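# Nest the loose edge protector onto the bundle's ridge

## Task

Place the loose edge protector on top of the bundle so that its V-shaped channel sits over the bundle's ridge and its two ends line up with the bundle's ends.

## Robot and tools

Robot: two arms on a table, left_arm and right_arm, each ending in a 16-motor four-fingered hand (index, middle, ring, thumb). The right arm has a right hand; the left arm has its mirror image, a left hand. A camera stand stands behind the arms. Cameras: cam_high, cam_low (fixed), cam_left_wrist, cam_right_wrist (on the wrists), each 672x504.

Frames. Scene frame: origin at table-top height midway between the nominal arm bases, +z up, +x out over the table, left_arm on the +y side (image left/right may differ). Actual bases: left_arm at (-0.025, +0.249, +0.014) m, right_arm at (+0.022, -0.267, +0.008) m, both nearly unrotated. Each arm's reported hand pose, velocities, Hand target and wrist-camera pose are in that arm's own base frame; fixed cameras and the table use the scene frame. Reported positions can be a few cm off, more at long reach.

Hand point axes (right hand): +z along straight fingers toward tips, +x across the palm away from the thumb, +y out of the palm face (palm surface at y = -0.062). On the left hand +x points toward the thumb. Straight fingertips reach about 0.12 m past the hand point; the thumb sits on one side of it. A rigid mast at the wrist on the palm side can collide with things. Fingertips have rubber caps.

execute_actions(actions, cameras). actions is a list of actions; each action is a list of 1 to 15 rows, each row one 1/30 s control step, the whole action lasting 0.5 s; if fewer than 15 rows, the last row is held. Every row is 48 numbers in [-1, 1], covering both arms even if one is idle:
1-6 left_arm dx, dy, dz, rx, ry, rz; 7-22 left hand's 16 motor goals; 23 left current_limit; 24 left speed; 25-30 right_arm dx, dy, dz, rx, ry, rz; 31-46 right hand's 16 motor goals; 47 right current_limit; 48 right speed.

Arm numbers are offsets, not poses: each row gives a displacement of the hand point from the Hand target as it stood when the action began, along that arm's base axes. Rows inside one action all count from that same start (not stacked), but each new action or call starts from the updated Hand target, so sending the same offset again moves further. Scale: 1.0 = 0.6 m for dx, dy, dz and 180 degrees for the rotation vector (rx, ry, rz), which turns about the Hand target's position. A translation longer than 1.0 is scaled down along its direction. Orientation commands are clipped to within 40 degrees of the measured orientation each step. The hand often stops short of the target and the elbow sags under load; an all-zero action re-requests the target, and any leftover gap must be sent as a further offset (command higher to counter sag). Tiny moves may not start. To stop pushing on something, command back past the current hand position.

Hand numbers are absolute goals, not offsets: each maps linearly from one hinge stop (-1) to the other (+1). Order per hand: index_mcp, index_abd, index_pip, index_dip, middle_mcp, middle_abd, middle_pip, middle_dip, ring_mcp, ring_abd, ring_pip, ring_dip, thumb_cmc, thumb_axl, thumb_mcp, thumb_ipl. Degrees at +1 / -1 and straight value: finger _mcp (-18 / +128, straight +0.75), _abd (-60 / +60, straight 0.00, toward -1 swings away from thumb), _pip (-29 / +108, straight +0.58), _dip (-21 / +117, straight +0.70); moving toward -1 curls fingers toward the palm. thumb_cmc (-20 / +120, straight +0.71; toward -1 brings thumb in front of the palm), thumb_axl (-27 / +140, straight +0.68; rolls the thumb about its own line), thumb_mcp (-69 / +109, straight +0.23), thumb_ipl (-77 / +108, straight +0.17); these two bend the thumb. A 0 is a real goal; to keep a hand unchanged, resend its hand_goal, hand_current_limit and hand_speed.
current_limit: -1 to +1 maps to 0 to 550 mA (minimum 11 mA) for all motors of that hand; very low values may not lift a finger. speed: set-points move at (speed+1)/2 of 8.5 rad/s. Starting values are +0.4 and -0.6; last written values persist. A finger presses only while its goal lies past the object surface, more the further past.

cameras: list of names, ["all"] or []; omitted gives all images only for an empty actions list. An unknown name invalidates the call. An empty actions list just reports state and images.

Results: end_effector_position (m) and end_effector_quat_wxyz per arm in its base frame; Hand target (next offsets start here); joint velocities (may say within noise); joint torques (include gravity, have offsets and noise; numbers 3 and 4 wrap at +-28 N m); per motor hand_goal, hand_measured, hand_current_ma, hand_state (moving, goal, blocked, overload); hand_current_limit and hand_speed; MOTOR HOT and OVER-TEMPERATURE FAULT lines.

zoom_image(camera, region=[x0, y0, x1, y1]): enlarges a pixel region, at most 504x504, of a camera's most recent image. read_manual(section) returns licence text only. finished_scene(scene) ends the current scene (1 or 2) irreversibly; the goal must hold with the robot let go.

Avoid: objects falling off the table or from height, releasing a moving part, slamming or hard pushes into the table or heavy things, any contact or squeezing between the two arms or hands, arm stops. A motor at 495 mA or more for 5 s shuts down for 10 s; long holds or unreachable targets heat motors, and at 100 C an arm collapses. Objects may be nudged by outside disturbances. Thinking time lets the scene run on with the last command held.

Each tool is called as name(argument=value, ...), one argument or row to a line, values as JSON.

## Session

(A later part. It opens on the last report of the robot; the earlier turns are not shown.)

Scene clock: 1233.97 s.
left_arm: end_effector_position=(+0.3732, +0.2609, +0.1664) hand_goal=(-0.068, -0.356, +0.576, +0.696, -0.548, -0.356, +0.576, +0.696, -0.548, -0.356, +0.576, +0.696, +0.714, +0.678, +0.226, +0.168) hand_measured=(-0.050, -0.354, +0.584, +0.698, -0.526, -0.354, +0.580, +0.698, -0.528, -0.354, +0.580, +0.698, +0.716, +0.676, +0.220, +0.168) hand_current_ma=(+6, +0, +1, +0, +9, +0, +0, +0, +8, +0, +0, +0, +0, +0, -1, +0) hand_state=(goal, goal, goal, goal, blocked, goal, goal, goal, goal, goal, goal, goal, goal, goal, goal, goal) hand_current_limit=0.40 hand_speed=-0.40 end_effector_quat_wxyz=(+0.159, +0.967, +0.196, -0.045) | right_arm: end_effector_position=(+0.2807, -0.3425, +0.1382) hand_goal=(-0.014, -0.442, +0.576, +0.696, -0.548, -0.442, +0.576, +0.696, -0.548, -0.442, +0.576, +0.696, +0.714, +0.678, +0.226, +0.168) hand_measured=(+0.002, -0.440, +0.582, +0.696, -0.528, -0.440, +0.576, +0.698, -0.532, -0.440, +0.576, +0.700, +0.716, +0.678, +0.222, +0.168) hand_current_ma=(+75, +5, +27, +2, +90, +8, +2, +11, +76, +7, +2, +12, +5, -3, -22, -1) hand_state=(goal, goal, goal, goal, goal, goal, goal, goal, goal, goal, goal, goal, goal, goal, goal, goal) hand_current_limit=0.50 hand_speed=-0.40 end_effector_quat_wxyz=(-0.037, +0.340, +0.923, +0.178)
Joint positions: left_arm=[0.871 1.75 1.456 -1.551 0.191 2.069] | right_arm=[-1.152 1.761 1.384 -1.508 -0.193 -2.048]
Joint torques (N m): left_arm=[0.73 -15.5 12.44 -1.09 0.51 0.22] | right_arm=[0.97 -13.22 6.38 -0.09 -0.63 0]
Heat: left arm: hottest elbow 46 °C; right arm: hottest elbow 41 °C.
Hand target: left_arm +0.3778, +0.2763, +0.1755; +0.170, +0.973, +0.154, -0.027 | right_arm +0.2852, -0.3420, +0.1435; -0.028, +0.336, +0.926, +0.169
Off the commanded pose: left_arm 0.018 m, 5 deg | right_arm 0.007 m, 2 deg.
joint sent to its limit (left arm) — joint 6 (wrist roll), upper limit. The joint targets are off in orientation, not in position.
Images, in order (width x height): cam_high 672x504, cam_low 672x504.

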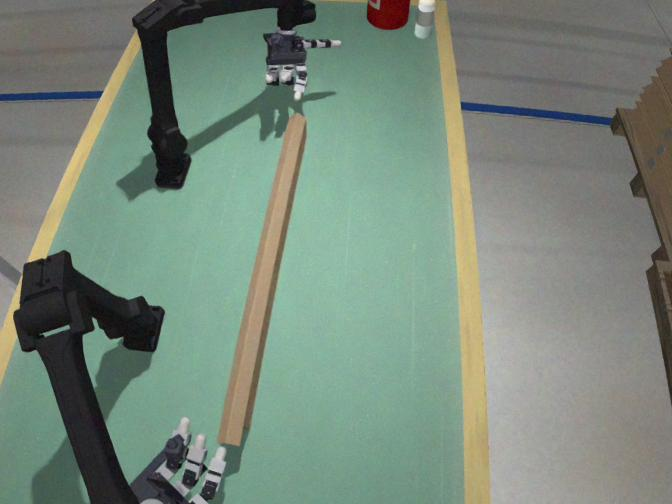

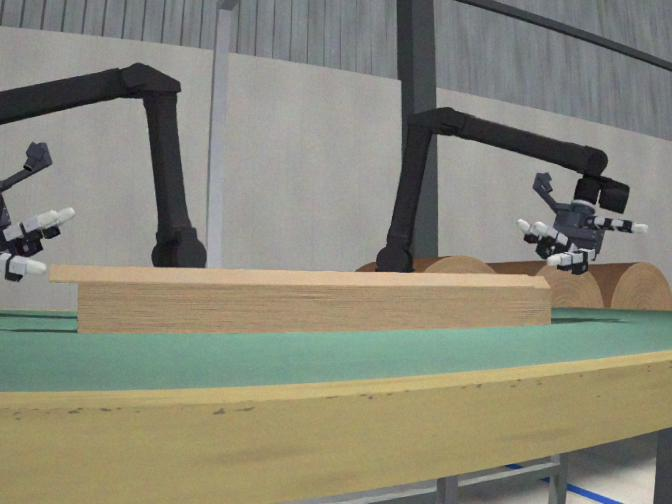

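execute_actions(
  actions=[
    [[0.0,0.0,0.0,0,0,0,-0.068,-0.356,0.576,0.696,-0.548,-0.356,0.576,0.696,-0.548,-0.356,0.576,0.696,0.714,0.678,0.226,0.168,0.4,-0.4,0.008,0.015,0,0,0,0,-0.014,-0.443,0.576,0.696,-0.548,-0.443,0.576,0.696,-0.548,-0.443,0.576,0.696,0.714,0.678,0.226,0.168,0.5,-0.4]],
    [[0.0,0.0,0.0,0,0,0,-0.068,-0.356,0.576,0.696,-0.548,-0.356,0.576,0.696,-0.548,-0.356,0.576,0.696,0.714,0.678,0.226,0.168,0.4,-0.4,0.003,0.03,0,0,0,0,-0.014,-0.443,0.576,0.696,-0.548,-0.443,0.576,0.696,-0.548,-0.443,0.576,0.696,0.714,0.678,0.226,0.168,0.5,-0.4]],
  ],
  cameras=["cam_high","cam_low"],
)

zoom_image(
  camera="cam_low",
  region=[0, 200, 160, 350],
)

zoom_image(
  camera="cam_high",
  region=[180, 390, 280, 490],
)

Scene clock: 1239.80 s.
left_arm: end_effector_position=(+0.3732, +0.2609, +0.1664) hand_goal=(-0.068, -0.356, +0.576, +0.696, -0.548, -0.356, +0.576, +0.696, -0.548, -0.356, +0.576, +0.696, +0.714, +0.678, +0.226, +0.168) hand_measured=(-0.050, -0.354, +0.584, +0.698, -0.526, -0.354, +0.580, +0.698, -0.528, -0.354, +0.580, +0.698, +0.716, +0.676, +0.220, +0.168) hand_current_ma=(+6, +0, +1, +0, +9, +0, +0, +0, +8, +0, +0, +0, +0, +0, -1, +0) hand_state=(goal, goal, goal, goal, blocked, goal, goal, goal, goal, goal, goal, goal, goal, goal, goal, goal) hand_current_limit=0.40 hand_speed=-0.40 end_effector_quat_wxyz=(+0.159, +0.967, +0.196, -0.045) | right_arm: end_effector_position=(+0.2873, -0.3158, +0.1399) hand_goal=(-0.014, -0.442, +0.576, +0.696, -0.548, -0.442, +0.576, +0.696, -0.548, -0.442, +0.576, +0.696, +0.714, +0.678, +0.226, +0.168) hand_measured=(-0.002, -0.444, +0.580, +0.696, -0.528, -0.440, +0.576, +0.698, -0.532, -0.440, +0.576, +0.700, +0.716, +0.678, +0.222, +0.168) hand_current_ma=(+57, -7, +19, +2, +90, +8, +2, +11, +76, +7, +2, +12, +5, -3, -22, -1) hand_state=(goal, goal, goal, goal, goal, goal, goal, goal, goal, goal, goal, goal, goal, goal, goal, goal) hand_current_limit=0.50 hand_speed=-0.40 end_effector_quat_wxyz=(-0.035, +0.334, +0.925, +0.176)
Joint positions: left_arm=[0.871 1.75 1.456 -1.551 0.191 2.069] | right_arm=[-1.115 1.706 1.315 -1.482 -0.203 -2.023]
Joint torques (N m): left_arm=[0.79 -15.33 12.45 -1.07 0.51 0.21] | right_arm=[0.79 -12.22 6.22 -0.06 -0.67 0.11]
Heat: left arm: hottest elbow 47 °C; right arm: hottest elbow 41 °C.
Hand target: left_arm +0.3778, +0.2763, +0.1755; +0.170, +0.973, +0.154, -0.027 | right_arm +0.2919, -0.3149, +0.1434; -0.028, +0.336, +0.926, +0.169
Off the commanded pose: left_arm 0.018 m, 5 deg | right_arm 0.006 m, 1 deg.
joint sent to its limit (left arm) — joint 6 (wrist roll), upper limit. The joint targets are off in orientation, not in position.
Images, in order (width x height): cam_high 672x504, cam_low 672x504.

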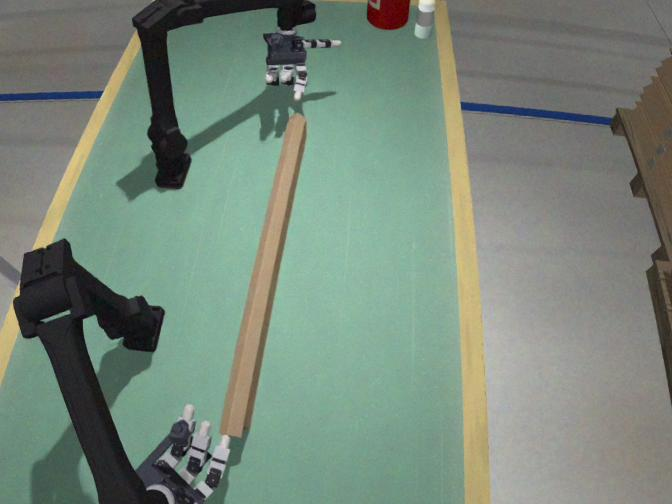

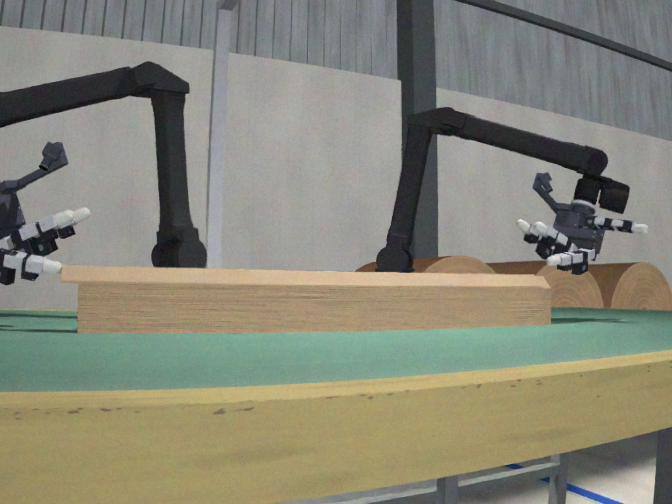

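Scaled by 3.150 from the camera's 672x504 image, which has a finer 960x720 frame.

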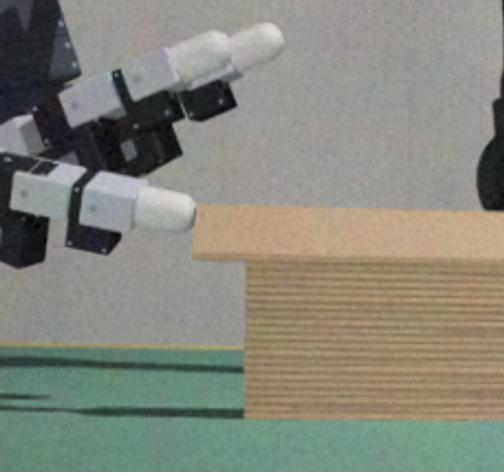

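Scaled by 5.040 from the camera's 672x504 image, which has a finer 960x720 frame.

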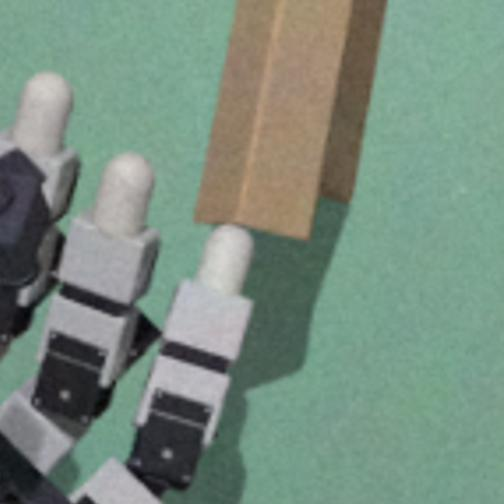

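execute_actions(
  actions=[
    [[0.0,0.0,0.0,0,0,0,-0.068,-0.356,0.576,0.696,-0.548,-0.356,0.576,0.696,-0.548,-0.356,0.576,0.696,0.714,0.678,0.226,0.168,0.4,-0.4,0.002,0.033,0,0,0,0,-0.014,-0.443,0.576,0.696,-0.548,-0.443,0.576,0.696,-0.548,-0.443,0.576,0.696,0.714,0.678,0.226,0.168,0.5,-0.4]],
  ],
  cameras=["cam_high","cam_low"],
)

zoom_image(
  camera="cam_low",
  region=[0, 200, 160, 350],
)

zoom_image(
  camera="cam_low",
  region=[460, 200, 620, 350],
)

zoom_image(
  camera="cam_high",
  region=[180, 390, 280, 490],
)

Scene clock: 1244.30 s.
left_arm: end_effector_position=(+0.3732, +0.2609, +0.1664) hand_goal=(-0.068, -0.356, +0.576, +0.696, -0.548, -0.356, +0.576, +0.696, -0.548, -0.356, +0.576, +0.696, +0.714, +0.678, +0.226, +0.168) hand_measured=(-0.050, -0.354, +0.584, +0.698, -0.526, -0.354, +0.580, +0.698, -0.528, -0.354, +0.580, +0.698, +0.716, +0.676, +0.220, +0.168) hand_current_ma=(+6, +0, +1, +0, +9, +0, +0, +0, +8, +0, +0, +0, +0, +0, -1, +0) hand_state=(goal, goal, goal, goal, blocked, goal, goal, goal, goal, goal, goal, goal, goal, goal, goal, goal) hand_current_limit=0.40 hand_speed=-0.40 end_effector_quat_wxyz=(+0.159, +0.967, +0.196, -0.045) | right_arm: end_effector_position=(+0.2886, -0.2958, +0.1401) hand_goal=(-0.014, -0.442, +0.576, +0.696, -0.548, -0.442, +0.576, +0.696, -0.548, -0.442, +0.576, +0.696, +0.714, +0.678, +0.226, +0.168) hand_measured=(-0.002, -0.444, +0.580, +0.696, -0.528, -0.440, +0.576, +0.698, -0.532, -0.440, +0.576, +0.700, +0.716, +0.678, +0.222, +0.168) hand_current_ma=(+55, -6, +18, +1, +90, +8, +2, +11, +76, +7, +2, +12, +6, -3, -22, -1) hand_state=(goal, goal, goal, goal, goal, goal, goal, goal, goal, goal, goal, goal, goal, goal, goal, goal) hand_current_limit=0.50 hand_speed=-0.40 end_effector_quat_wxyz=(-0.035, +0.335, +0.925, +0.176)
Joint positions: left_arm=[0.871 1.75 1.456 -1.551 0.191 2.069] | right_arm=[-1.093 1.663 1.26 -1.465 -0.209 -2.001]
Joint torques (N m): left_arm=[0.91 -15.44 12.46 -1.11 0.51 0.23] | right_arm=[0.91 -11.58 6.27 -0.03 -0.63 0.09]
Heat: left arm: hottest elbow 47 °C; right arm: hottest elbow 41 °C.
Hand target: left_arm +0.3778, +0.2763, +0.1755; +0.170, +0.973, +0.154, -0.027 | right_arm +0.2930, -0.2953, +0.1434; -0.028, +0.336, +0.926, +0.169
Off the commanded pose: left_arm 0.018 m, 5 deg | right_arm 0.006 m, 1 deg.
joint sent to its limit (left arm) — joint 6 (wrist roll), upper limit. The joint targets are off in orientation, not in position.
Images, in order (width x height): cam_high 672x504, cam_low 672x504.

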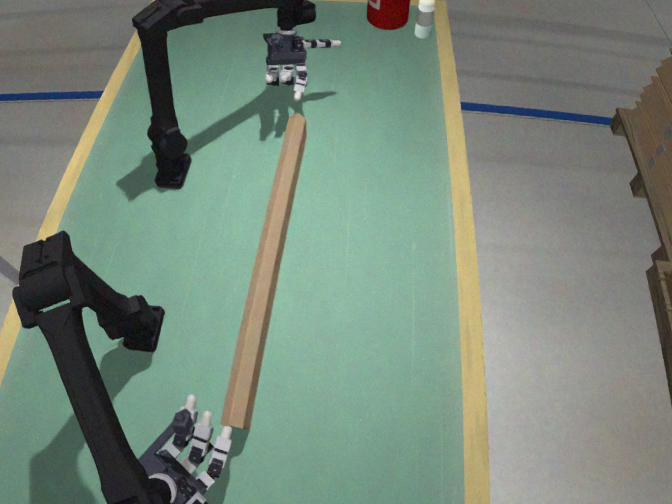

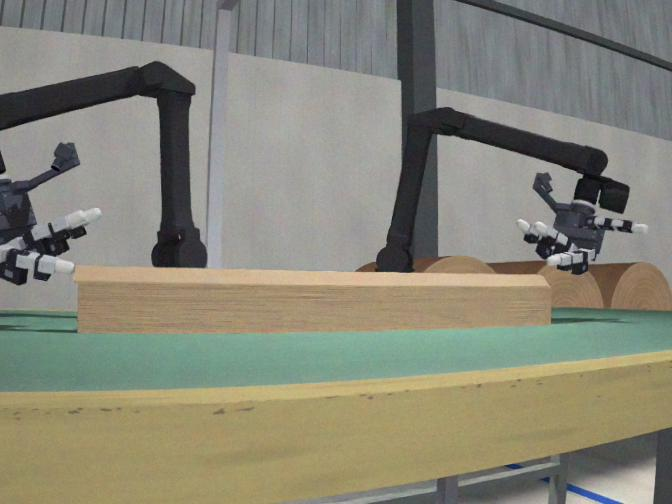

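Scaled by 3.150 from the camera's 672x504 image, which has a finer 960x720 frame.

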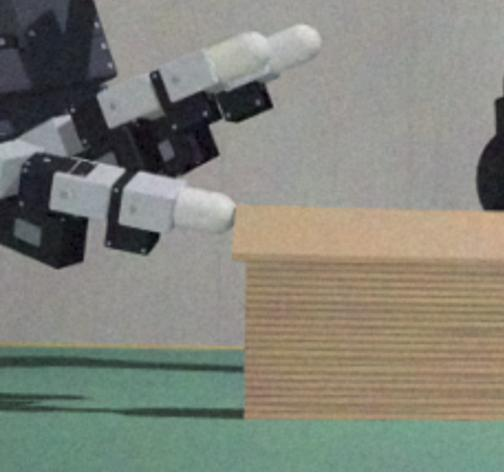

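Scaled by 3.150 from the camera's 672x504 image, which has a finer 960x720 frame.

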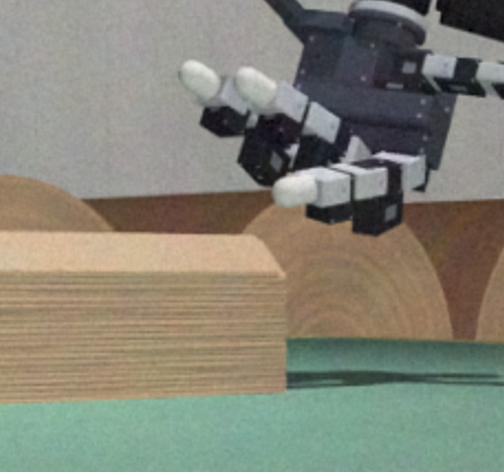

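Scaled by 5.040 from the camera's 672x504 image, which has a finer 960x720 frame.

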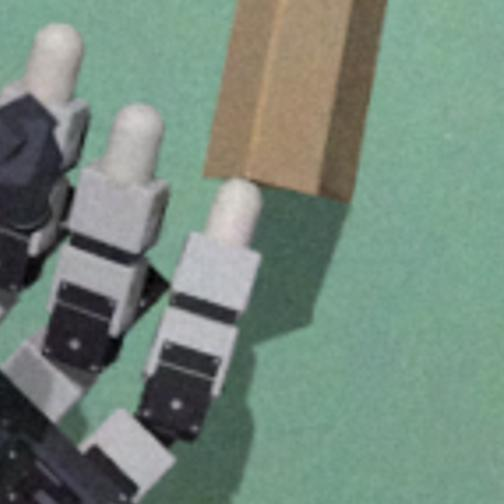

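zoom_image(
  camera="cam_low",
  region=[60, 255, 110, 300],
)

zoom_image(
  camera="cam_low",
  region=[520, 260, 570, 305],
)

zoom_image(
  camera="cam_high",
  region=[270, 95, 320, 145],
)

Scaled by 10.080 from the camera's 672x504 image, which has a finer 960x720 frame.

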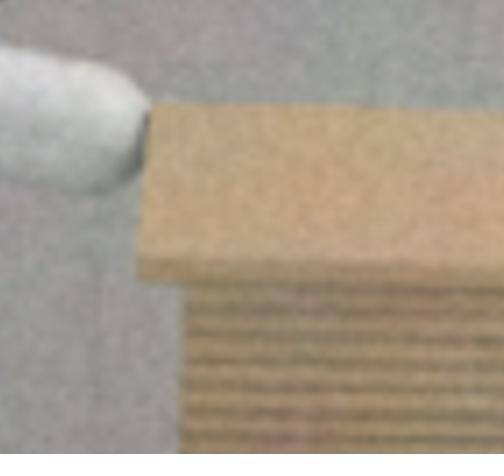

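Scaled by 10.080 from the camera's 672x504 image, which has a finer 960x720 frame.

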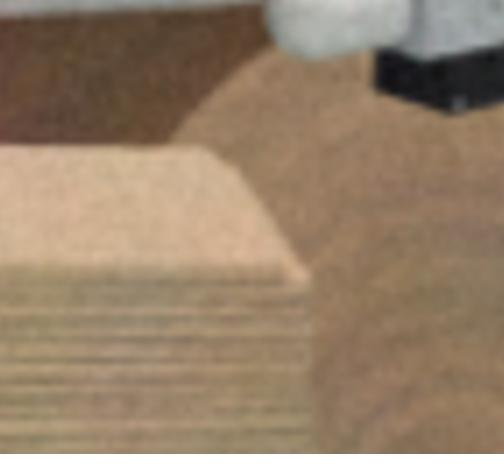

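Scaled by 10.080 from the camera's 672x504 image, which has a finer 960x720 frame.

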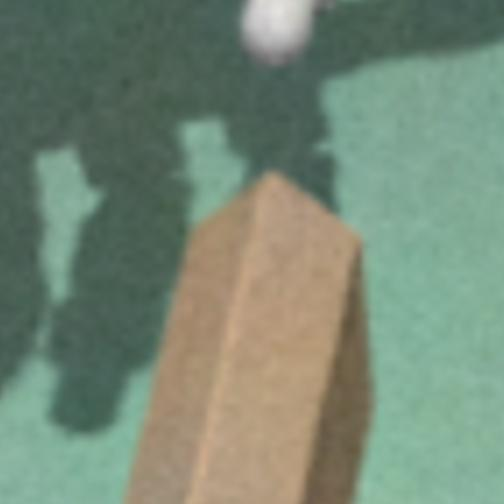

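execute_actions(
  actions=[
    [[0.0,0.0,0.0,0,0,0,-0.068,-0.356,0.576,0.696,-0.548,-0.356,0.576,0.696,-0.548,-0.356,0.576,0.696,0.714,0.678,0.226,0.168,0.4,-0.4,0.001,0.01,0,0,0,0,-0.014,-0.443,0.576,0.696,-0.548,-0.443,0.576,0.696,-0.548,-0.443,0.576,0.696,0.714,0.678,0.226,0.168,0.5,-0.4]],
  ],
  cameras=["cam_high","cam_low"],
)

zoom_image(
  camera="cam_low",
  region=[60, 255, 110, 300],
)

zoom_image(
  camera="cam_low",
  region=[520, 260, 570, 305],
)

zoom_image(
  camera="cam_high",
  region=[200, 390, 260, 450],
)

Scene clock: 1254.93 s.
left_arm: end_effector_position=(+0.3732, +0.2609, +0.1664) hand_goal=(-0.068, -0.356, +0.576, +0.696, -0.548, -0.356, +0.576, +0.696, -0.548, -0.356, +0.576, +0.696, +0.714, +0.678, +0.226, +0.168) hand_measured=(-0.050, -0.354, +0.584, +0.698, -0.526, -0.354, +0.580, +0.698, -0.528, -0.354, +0.580, +0.698, +0.716, +0.676, +0.220, +0.168) hand_current_ma=(+6, +0, +1, +0, +9, +0, +0, +0, +8, +0, +0, +0, +0, +0, -1, +0) hand_state=(goal, goal, goal, goal, blocked, goal, goal, goal, goal, goal, goal, goal, goal, goal, goal, goal) hand_current_limit=0.40 hand_speed=-0.40 end_effector_quat_wxyz=(+0.159, +0.967, +0.196, -0.045) | right_arm: end_effector_position=(+0.2894, -0.2911, +0.1399) hand_goal=(-0.014, -0.442, +0.576, +0.696, -0.548, -0.442, +0.576, +0.696, -0.548, -0.442, +0.576, +0.696, +0.714, +0.678, +0.226, +0.168) hand_measured=(-0.004, -0.438, +0.578, +0.696, -0.528, -0.440, +0.576, +0.698, -0.532, -0.440, +0.576, +0.700, +0.716, +0.678, +0.222, +0.168) hand_current_ma=(+49, +11, +10, +1, +90, +8, +2, +11, +76, +7, +2, +12, +6, -3, -22, -1) hand_state=(goal, goal, goal, goal, goal, goal, goal, goal, goal, goal, goal, goal, goal, goal, goal, goal) hand_current_limit=0.50 hand_speed=-0.40 end_effector_quat_wxyz=(-0.035, +0.336, +0.925, +0.176)
Joint positions: left_arm=[0.871 1.75 1.456 -1.551 0.191 2.069] | right_arm=[-1.087 1.652 1.246 -1.459 -0.211 -1.991]
Joint torques (N m): left_arm=[0.73 -15.56 12.45 -1.11 0.51 0.22] | right_arm=[1.03 -11.46 6.16 -0.09 -0.68 0.08]
Heat: left arm: hottest elbow 47 °C; right arm: hottest elbow 41 °C.
Hand target: left_arm +0.3778, +0.2763, +0.1755; +0.170, +0.973, +0.154, -0.027 | right_arm +0.2936, -0.2893, +0.1434; -0.028, +0.336, +0.926, +0.169
Off the commanded pose: left_arm 0.018 m, 5 deg | right_arm 0.006 m, 1 deg.
joint sent to its limit (left arm) — joint 6 (wrist roll), upper limit. The joint targets are off in orientation, not in position.
Images, in order (width x height): cam_high 672x504, cam_low 672x504.

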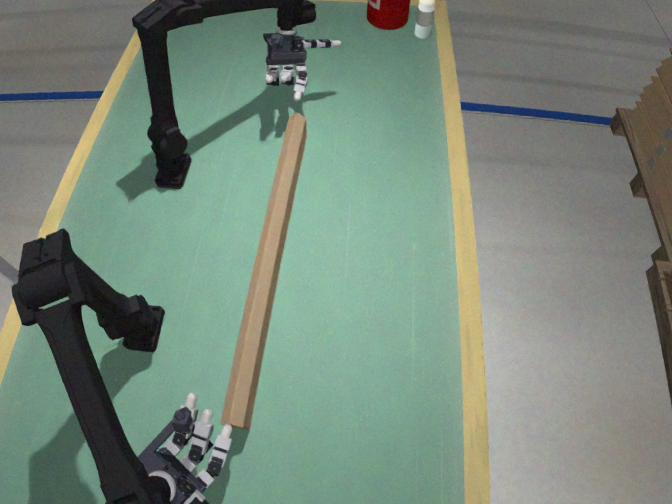

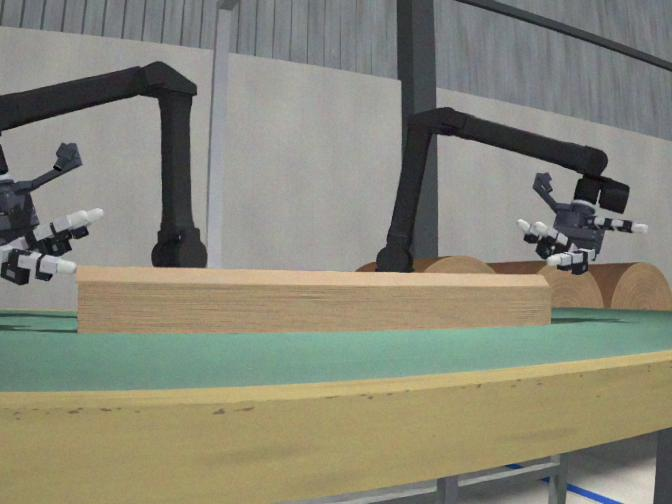

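Scaled by 10.080 from the camera's 672x504 image, which has a finer 960x720 frame.

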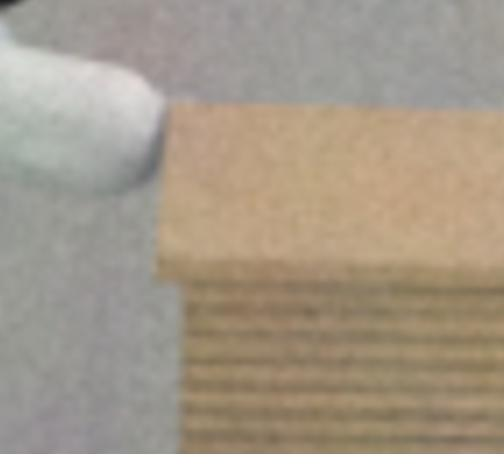

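Scaled by 10.080 from the camera's 672x504 image, which has a finer 960x720 frame.

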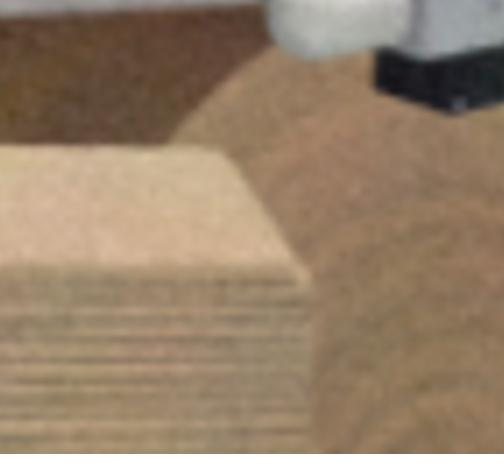

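Scaled by 8.400 from the camera's 672x504 image, which has a finer 960x720 frame.

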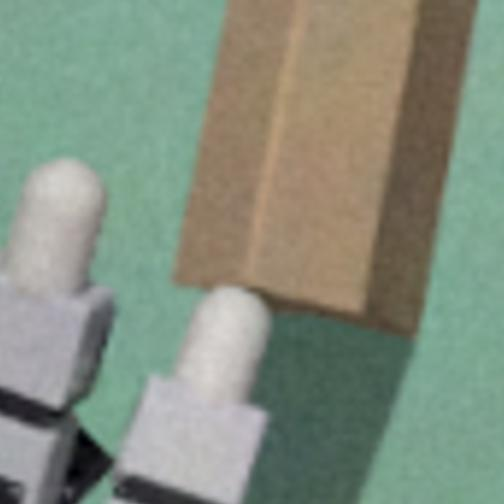

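execute_actions(
  actions=[
    [[0.0,0.0,0.0,0,0,0,-0.068,-0.356,0.576,0.696,-0.548,-0.356,0.576,0.696,-0.548,-0.356,0.576,0.696,0.714,0.678,0.226,0.168,0.4,-0.4,0.0,0.006,0,0,0,0,-0.014,-0.443,0.576,0.696,-0.548,-0.443,0.576,0.696,-0.548,-0.443,0.576,0.696,0.714,0.678,0.226,0.168,0.5,-0.4]],
  ],
  cameras=["cam_high","cam_low"],
)

zoom_image(
  camera="cam_low",
  region=[60, 255, 110, 300],
)

zoom_image(
  camera="cam_low",
  region=[520, 260, 570, 305],
)

Scene clock: 1260.57 s.
left_arm: end_effector_position=(+0.3732, +0.2609, +0.1664) hand_goal=(-0.068, -0.356, +0.576, +0.696, -0.548, -0.356, +0.576, +0.696, -0.548, -0.356, +0.576, +0.696, +0.714, +0.678, +0.226, +0.168) hand_measured=(-0.050, -0.354, +0.584, +0.698, -0.526, -0.354, +0.580, +0.698, -0.528, -0.354, +0.580, +0.698, +0.716, +0.676, +0.220, +0.168) hand_current_ma=(+6, +0, +1, +0, +9, +0, +0, +0, +8, +0, +0, +0, +0, +0, -1, +0) hand_state=(goal, goal, goal, goal, blocked, goal, goal, goal, goal, goal, goal, goal, goal, goal, goal, goal) hand_current_limit=0.40 hand_speed=-0.40 end_effector_quat_wxyz=(+0.159, +0.967, +0.196, -0.045) | right_arm: end_effector_position=(+0.2895, -0.2874, +0.1400) hand_goal=(-0.014, -0.442, +0.576, +0.696, -0.548, -0.442, +0.576, +0.696, -0.548, -0.442, +0.576, +0.696, +0.714, +0.678, +0.226, +0.168) hand_measured=(-0.004, -0.438, +0.578, +0.696, -0.528, -0.440, +0.576, +0.698, -0.532, -0.440, +0.576, +0.700, +0.716, +0.678, +0.222, +0.168) hand_current_ma=(+48, +14, +8, +1, +90, +8, +2, +11, +76, +7, +2, +12, +6, -3, -22, -1) hand_state=(goal, goal, goal, goal, goal, goal, goal, goal, goal, goal, goal, goal, goal, goal, goal, goal) hand_current_limit=0.50 hand_speed=-0.40 end_effector_quat_wxyz=(-0.035, +0.336, +0.925, +0.176)
Joint positions: left_arm=[0.871 1.75 1.456 -1.551 0.191 2.069] | right_arm=[-1.083 1.644 1.236 -1.456 -0.212 -1.987]
Joint torques (N m): left_arm=[0.91 -15.33 12.45 -1.06 0.49 0.21] | right_arm=[1.03 -11.4 6.15 -0.09 -0.67 0.07]
Heat: left arm: hottest elbow 47 °C; right arm: hottest elbow 41 °C.
Hand target: left_arm +0.3778, +0.2763, +0.1755; +0.170, +0.973, +0.154, -0.027 | right_arm +0.2936, -0.2856, +0.1434; -0.028, +0.336, +0.926, +0.169
Off the commanded pose: left_arm 0.018 m, 5 deg | right_arm 0.006 m, 1 deg.
joint sent to its limit (left arm) — joint 6 (wrist roll), upper limit. The joint targets are off in orientation, not in position.
Images, in order (width x height): cam_high 672x504, cam_low 672x504.

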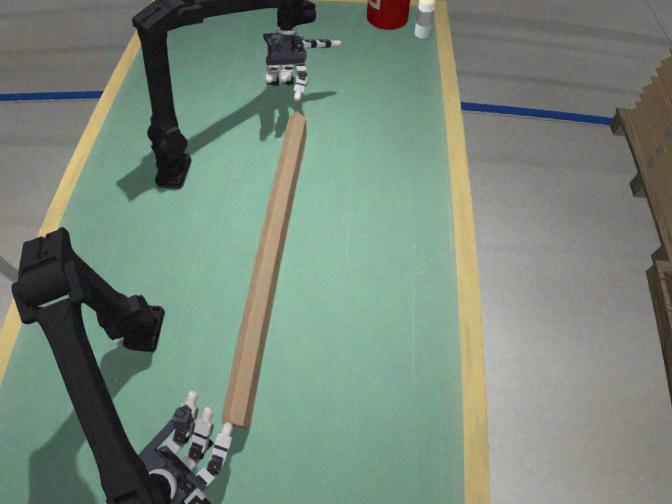

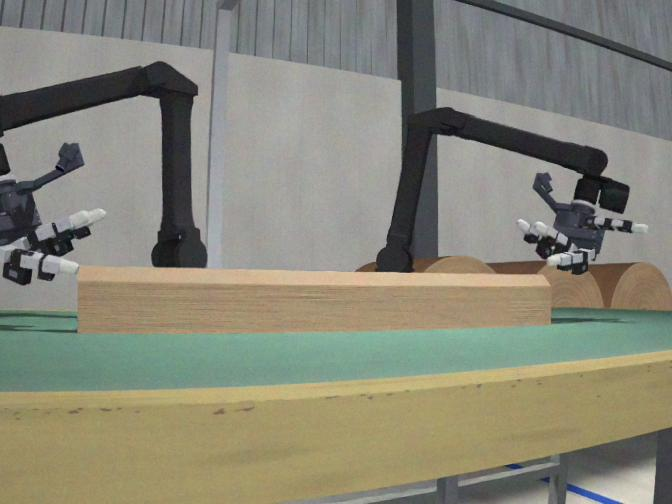

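Scaled by 10.080 from the camera's 672x504 image, which has a finer 960x720 frame.

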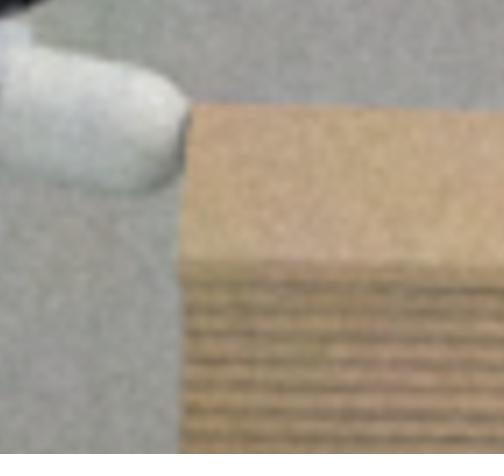

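Scaled by 10.080 from the camera's 672x504 image, which has a finer 960x720 frame.

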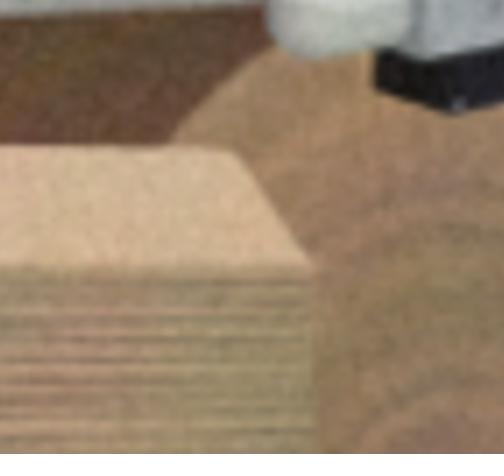

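execute_actions(
  actions=[
    [[0.0,0.04,0.02,0,0,0,-0.068,-0.356,0.576,0.696,-0.548,-0.356,0.576,0.696,-0.548,-0.356,0.576,0.696,0.714,0.678,0.226,0.168,0.4,-0.4,-0.004,-0.07,0.0,0,0,0,-0.014,-0.443,0.576,0.696,-0.548,-0.443,0.576,0.696,-0.548,-0.443,0.576,0.696,0.714,0.678,0.226,0.168,0.5,-0.4]],
    [[0.0,0.0,0.05,0,0,0,-0.068,-0.356,0.576,0.696,-0.548,-0.356,0.576,0.696,-0.548,-0.356,0.576,0.696,0.714,0.678,0.226,0.168,0.4,-0.4,-0.01,-0.07,0.04,0,0,0,-0.014,-0.443,0.576,0.696,-0.548,-0.443,0.576,0.696,-0.548,-0.443,0.576,0.696,0.714,0.678,0.226,0.168,0.5,-0.4]],
  ],
  cameras=["cam_high","cam_low"],
)

zoom_image(
  camera="cam_low",
  region=[60, 255, 110, 300],
)

zoom_image(
  camera="cam_low",
  region=[520, 260, 570, 305],
)

zoom_image(
  camera="cam_high",
  region=[200, 390, 260, 450],
)

zoom_image(
  camera="cam_high",
  region=[270, 95, 320, 145],
)

Scene clock: 1267.47 s.
left_arm: end_effector_position=(+0.3748, +0.2864, +0.2027) hand_goal=(-0.068, -0.356, +0.576, +0.696, -0.548, -0.356, +0.576, +0.696, -0.548, -0.356, +0.576, +0.696, +0.714, +0.678, +0.226, +0.168) hand_measured=(-0.050, -0.354, +0.584, +0.698, -0.526, -0.354, +0.580, +0.698, -0.528, -0.354, +0.580, +0.698, +0.716, +0.676, +0.220, +0.168) hand_current_ma=(+6, +0, +1, +0, +9, +0, +0, +0, +8, +0, +0, +0, +0, +0, -1, +0) hand_state=(goal, goal, goal, goal, blocked, goal, goal, goal, goal, goal, goal, goal, goal, goal, goal, goal) hand_current_limit=0.40 hand_speed=-0.40 end_effector_quat_wxyz=(+0.159, +0.964, +0.209, -0.053) | right_arm: end_effector_position=(+0.2814, -0.3593, +0.1578) hand_goal=(-0.014, -0.442, +0.576, +0.696, -0.548, -0.442, +0.576, +0.696, -0.548, -0.442, +0.576, +0.696, +0.714, +0.678, +0.226, +0.168) hand_measured=(-0.004, -0.438, +0.578, +0.696, -0.528, -0.440, +0.576, +0.698, -0.532, -0.440, +0.576, +0.700, +0.716, +0.678, +0.222, +0.168) hand_current_ma=(+48, +14, +8, +1, +90, +8, +2, +11, +76, +7, +2, +12, +6, -3, -22, -1) hand_state=(goal, goal, goal, goal, goal, goal, goal, goal, goal, goal, goal, goal, goal, goal, goal, goal) hand_current_limit=0.50 hand_speed=-0.40 end_effector_quat_wxyz=(-0.034, +0.343, +0.922, +0.176)
Joint positions: left_arm=[0.899 1.78 1.596 -1.675 0.177 2.069] | right_arm=[-1.165 1.776 1.461 -1.564 -0.192 -2.053]
Joint torques (N m): left_arm=[0.91 -17.2 12.79 -1.18 0.49 0.26] | right_arm=[0.44 -11.46 9.91 -1.4 -0.39 -0.14]
Heat: left arm: hottest elbow 47 °C; right arm: hottest elbow 41 °C.
Hand target: left_arm +0.3778, +0.3003, +0.2176; +0.169, +0.973, +0.154, -0.027 | right_arm +0.2852, -0.3695, +0.1673; -0.028, +0.336, +0.926, +0.169
Off the commanded pose: left_arm 0.021 m, 7 deg | right_arm 0.015 m, 1 deg.
joint sent to its limit (left arm) — joint 6 (wrist roll), upper limit. The joint targets are off in orientation, not in position.
Images, in order (width x height): cam_high 672x504, cam_low 672x504.

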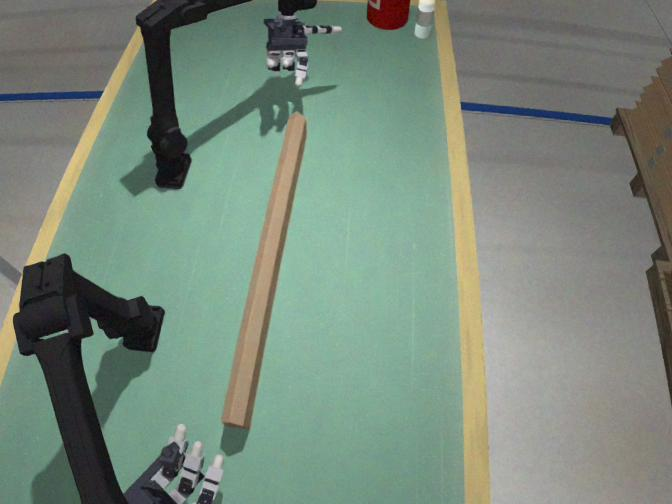

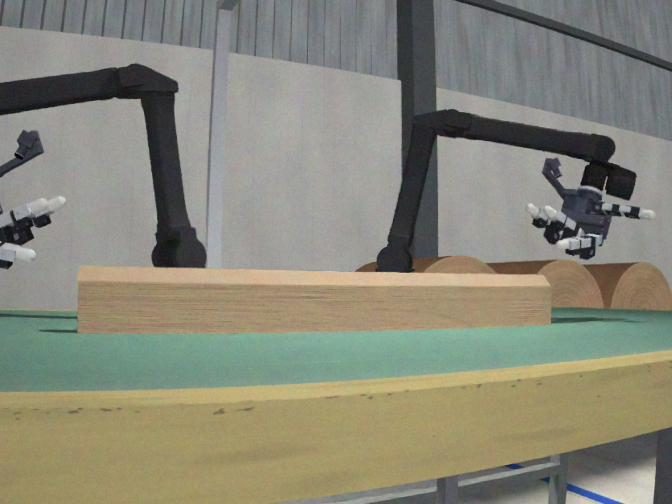

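Scaled by 10.080 from the camera's 672x504 image, which has a finer 960x720 frame.

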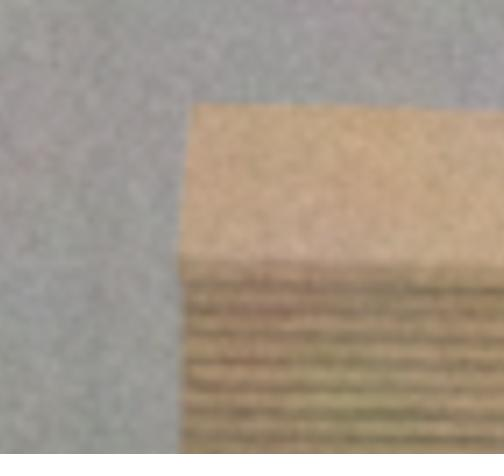

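Scaled by 10.080 from the camera's 672x504 image, which has a finer 960x720 frame.

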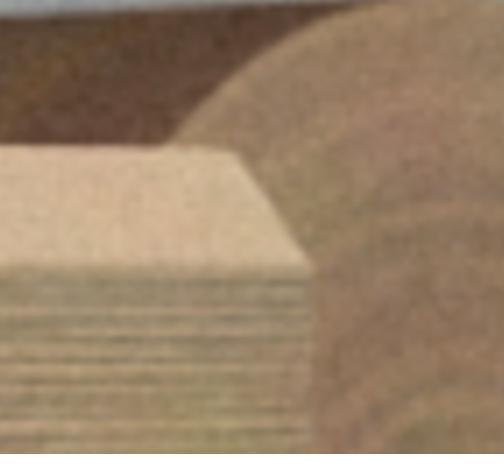

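Scaled by 8.400 from the camera's 672x504 image, which has a finer 960x720 frame.

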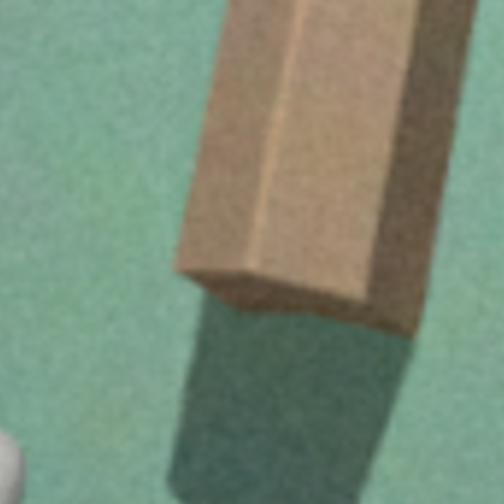

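Scaled by 10.080 from the camera's 672x504 image, which has a finer 960x720 frame.

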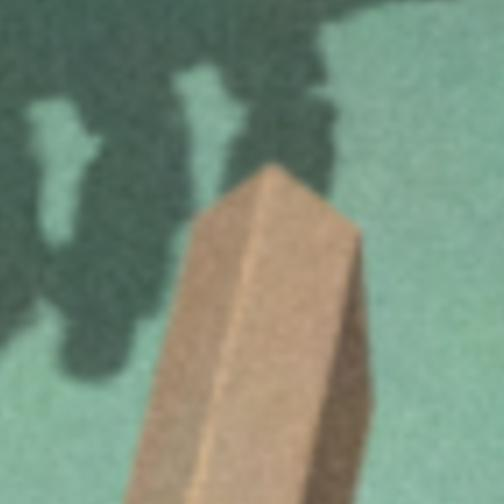

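The loose protector is nested flush on the bundle, so I'm ending this scene.

finished_scene(
  scene=1,
)

The scene is finished: the task was done.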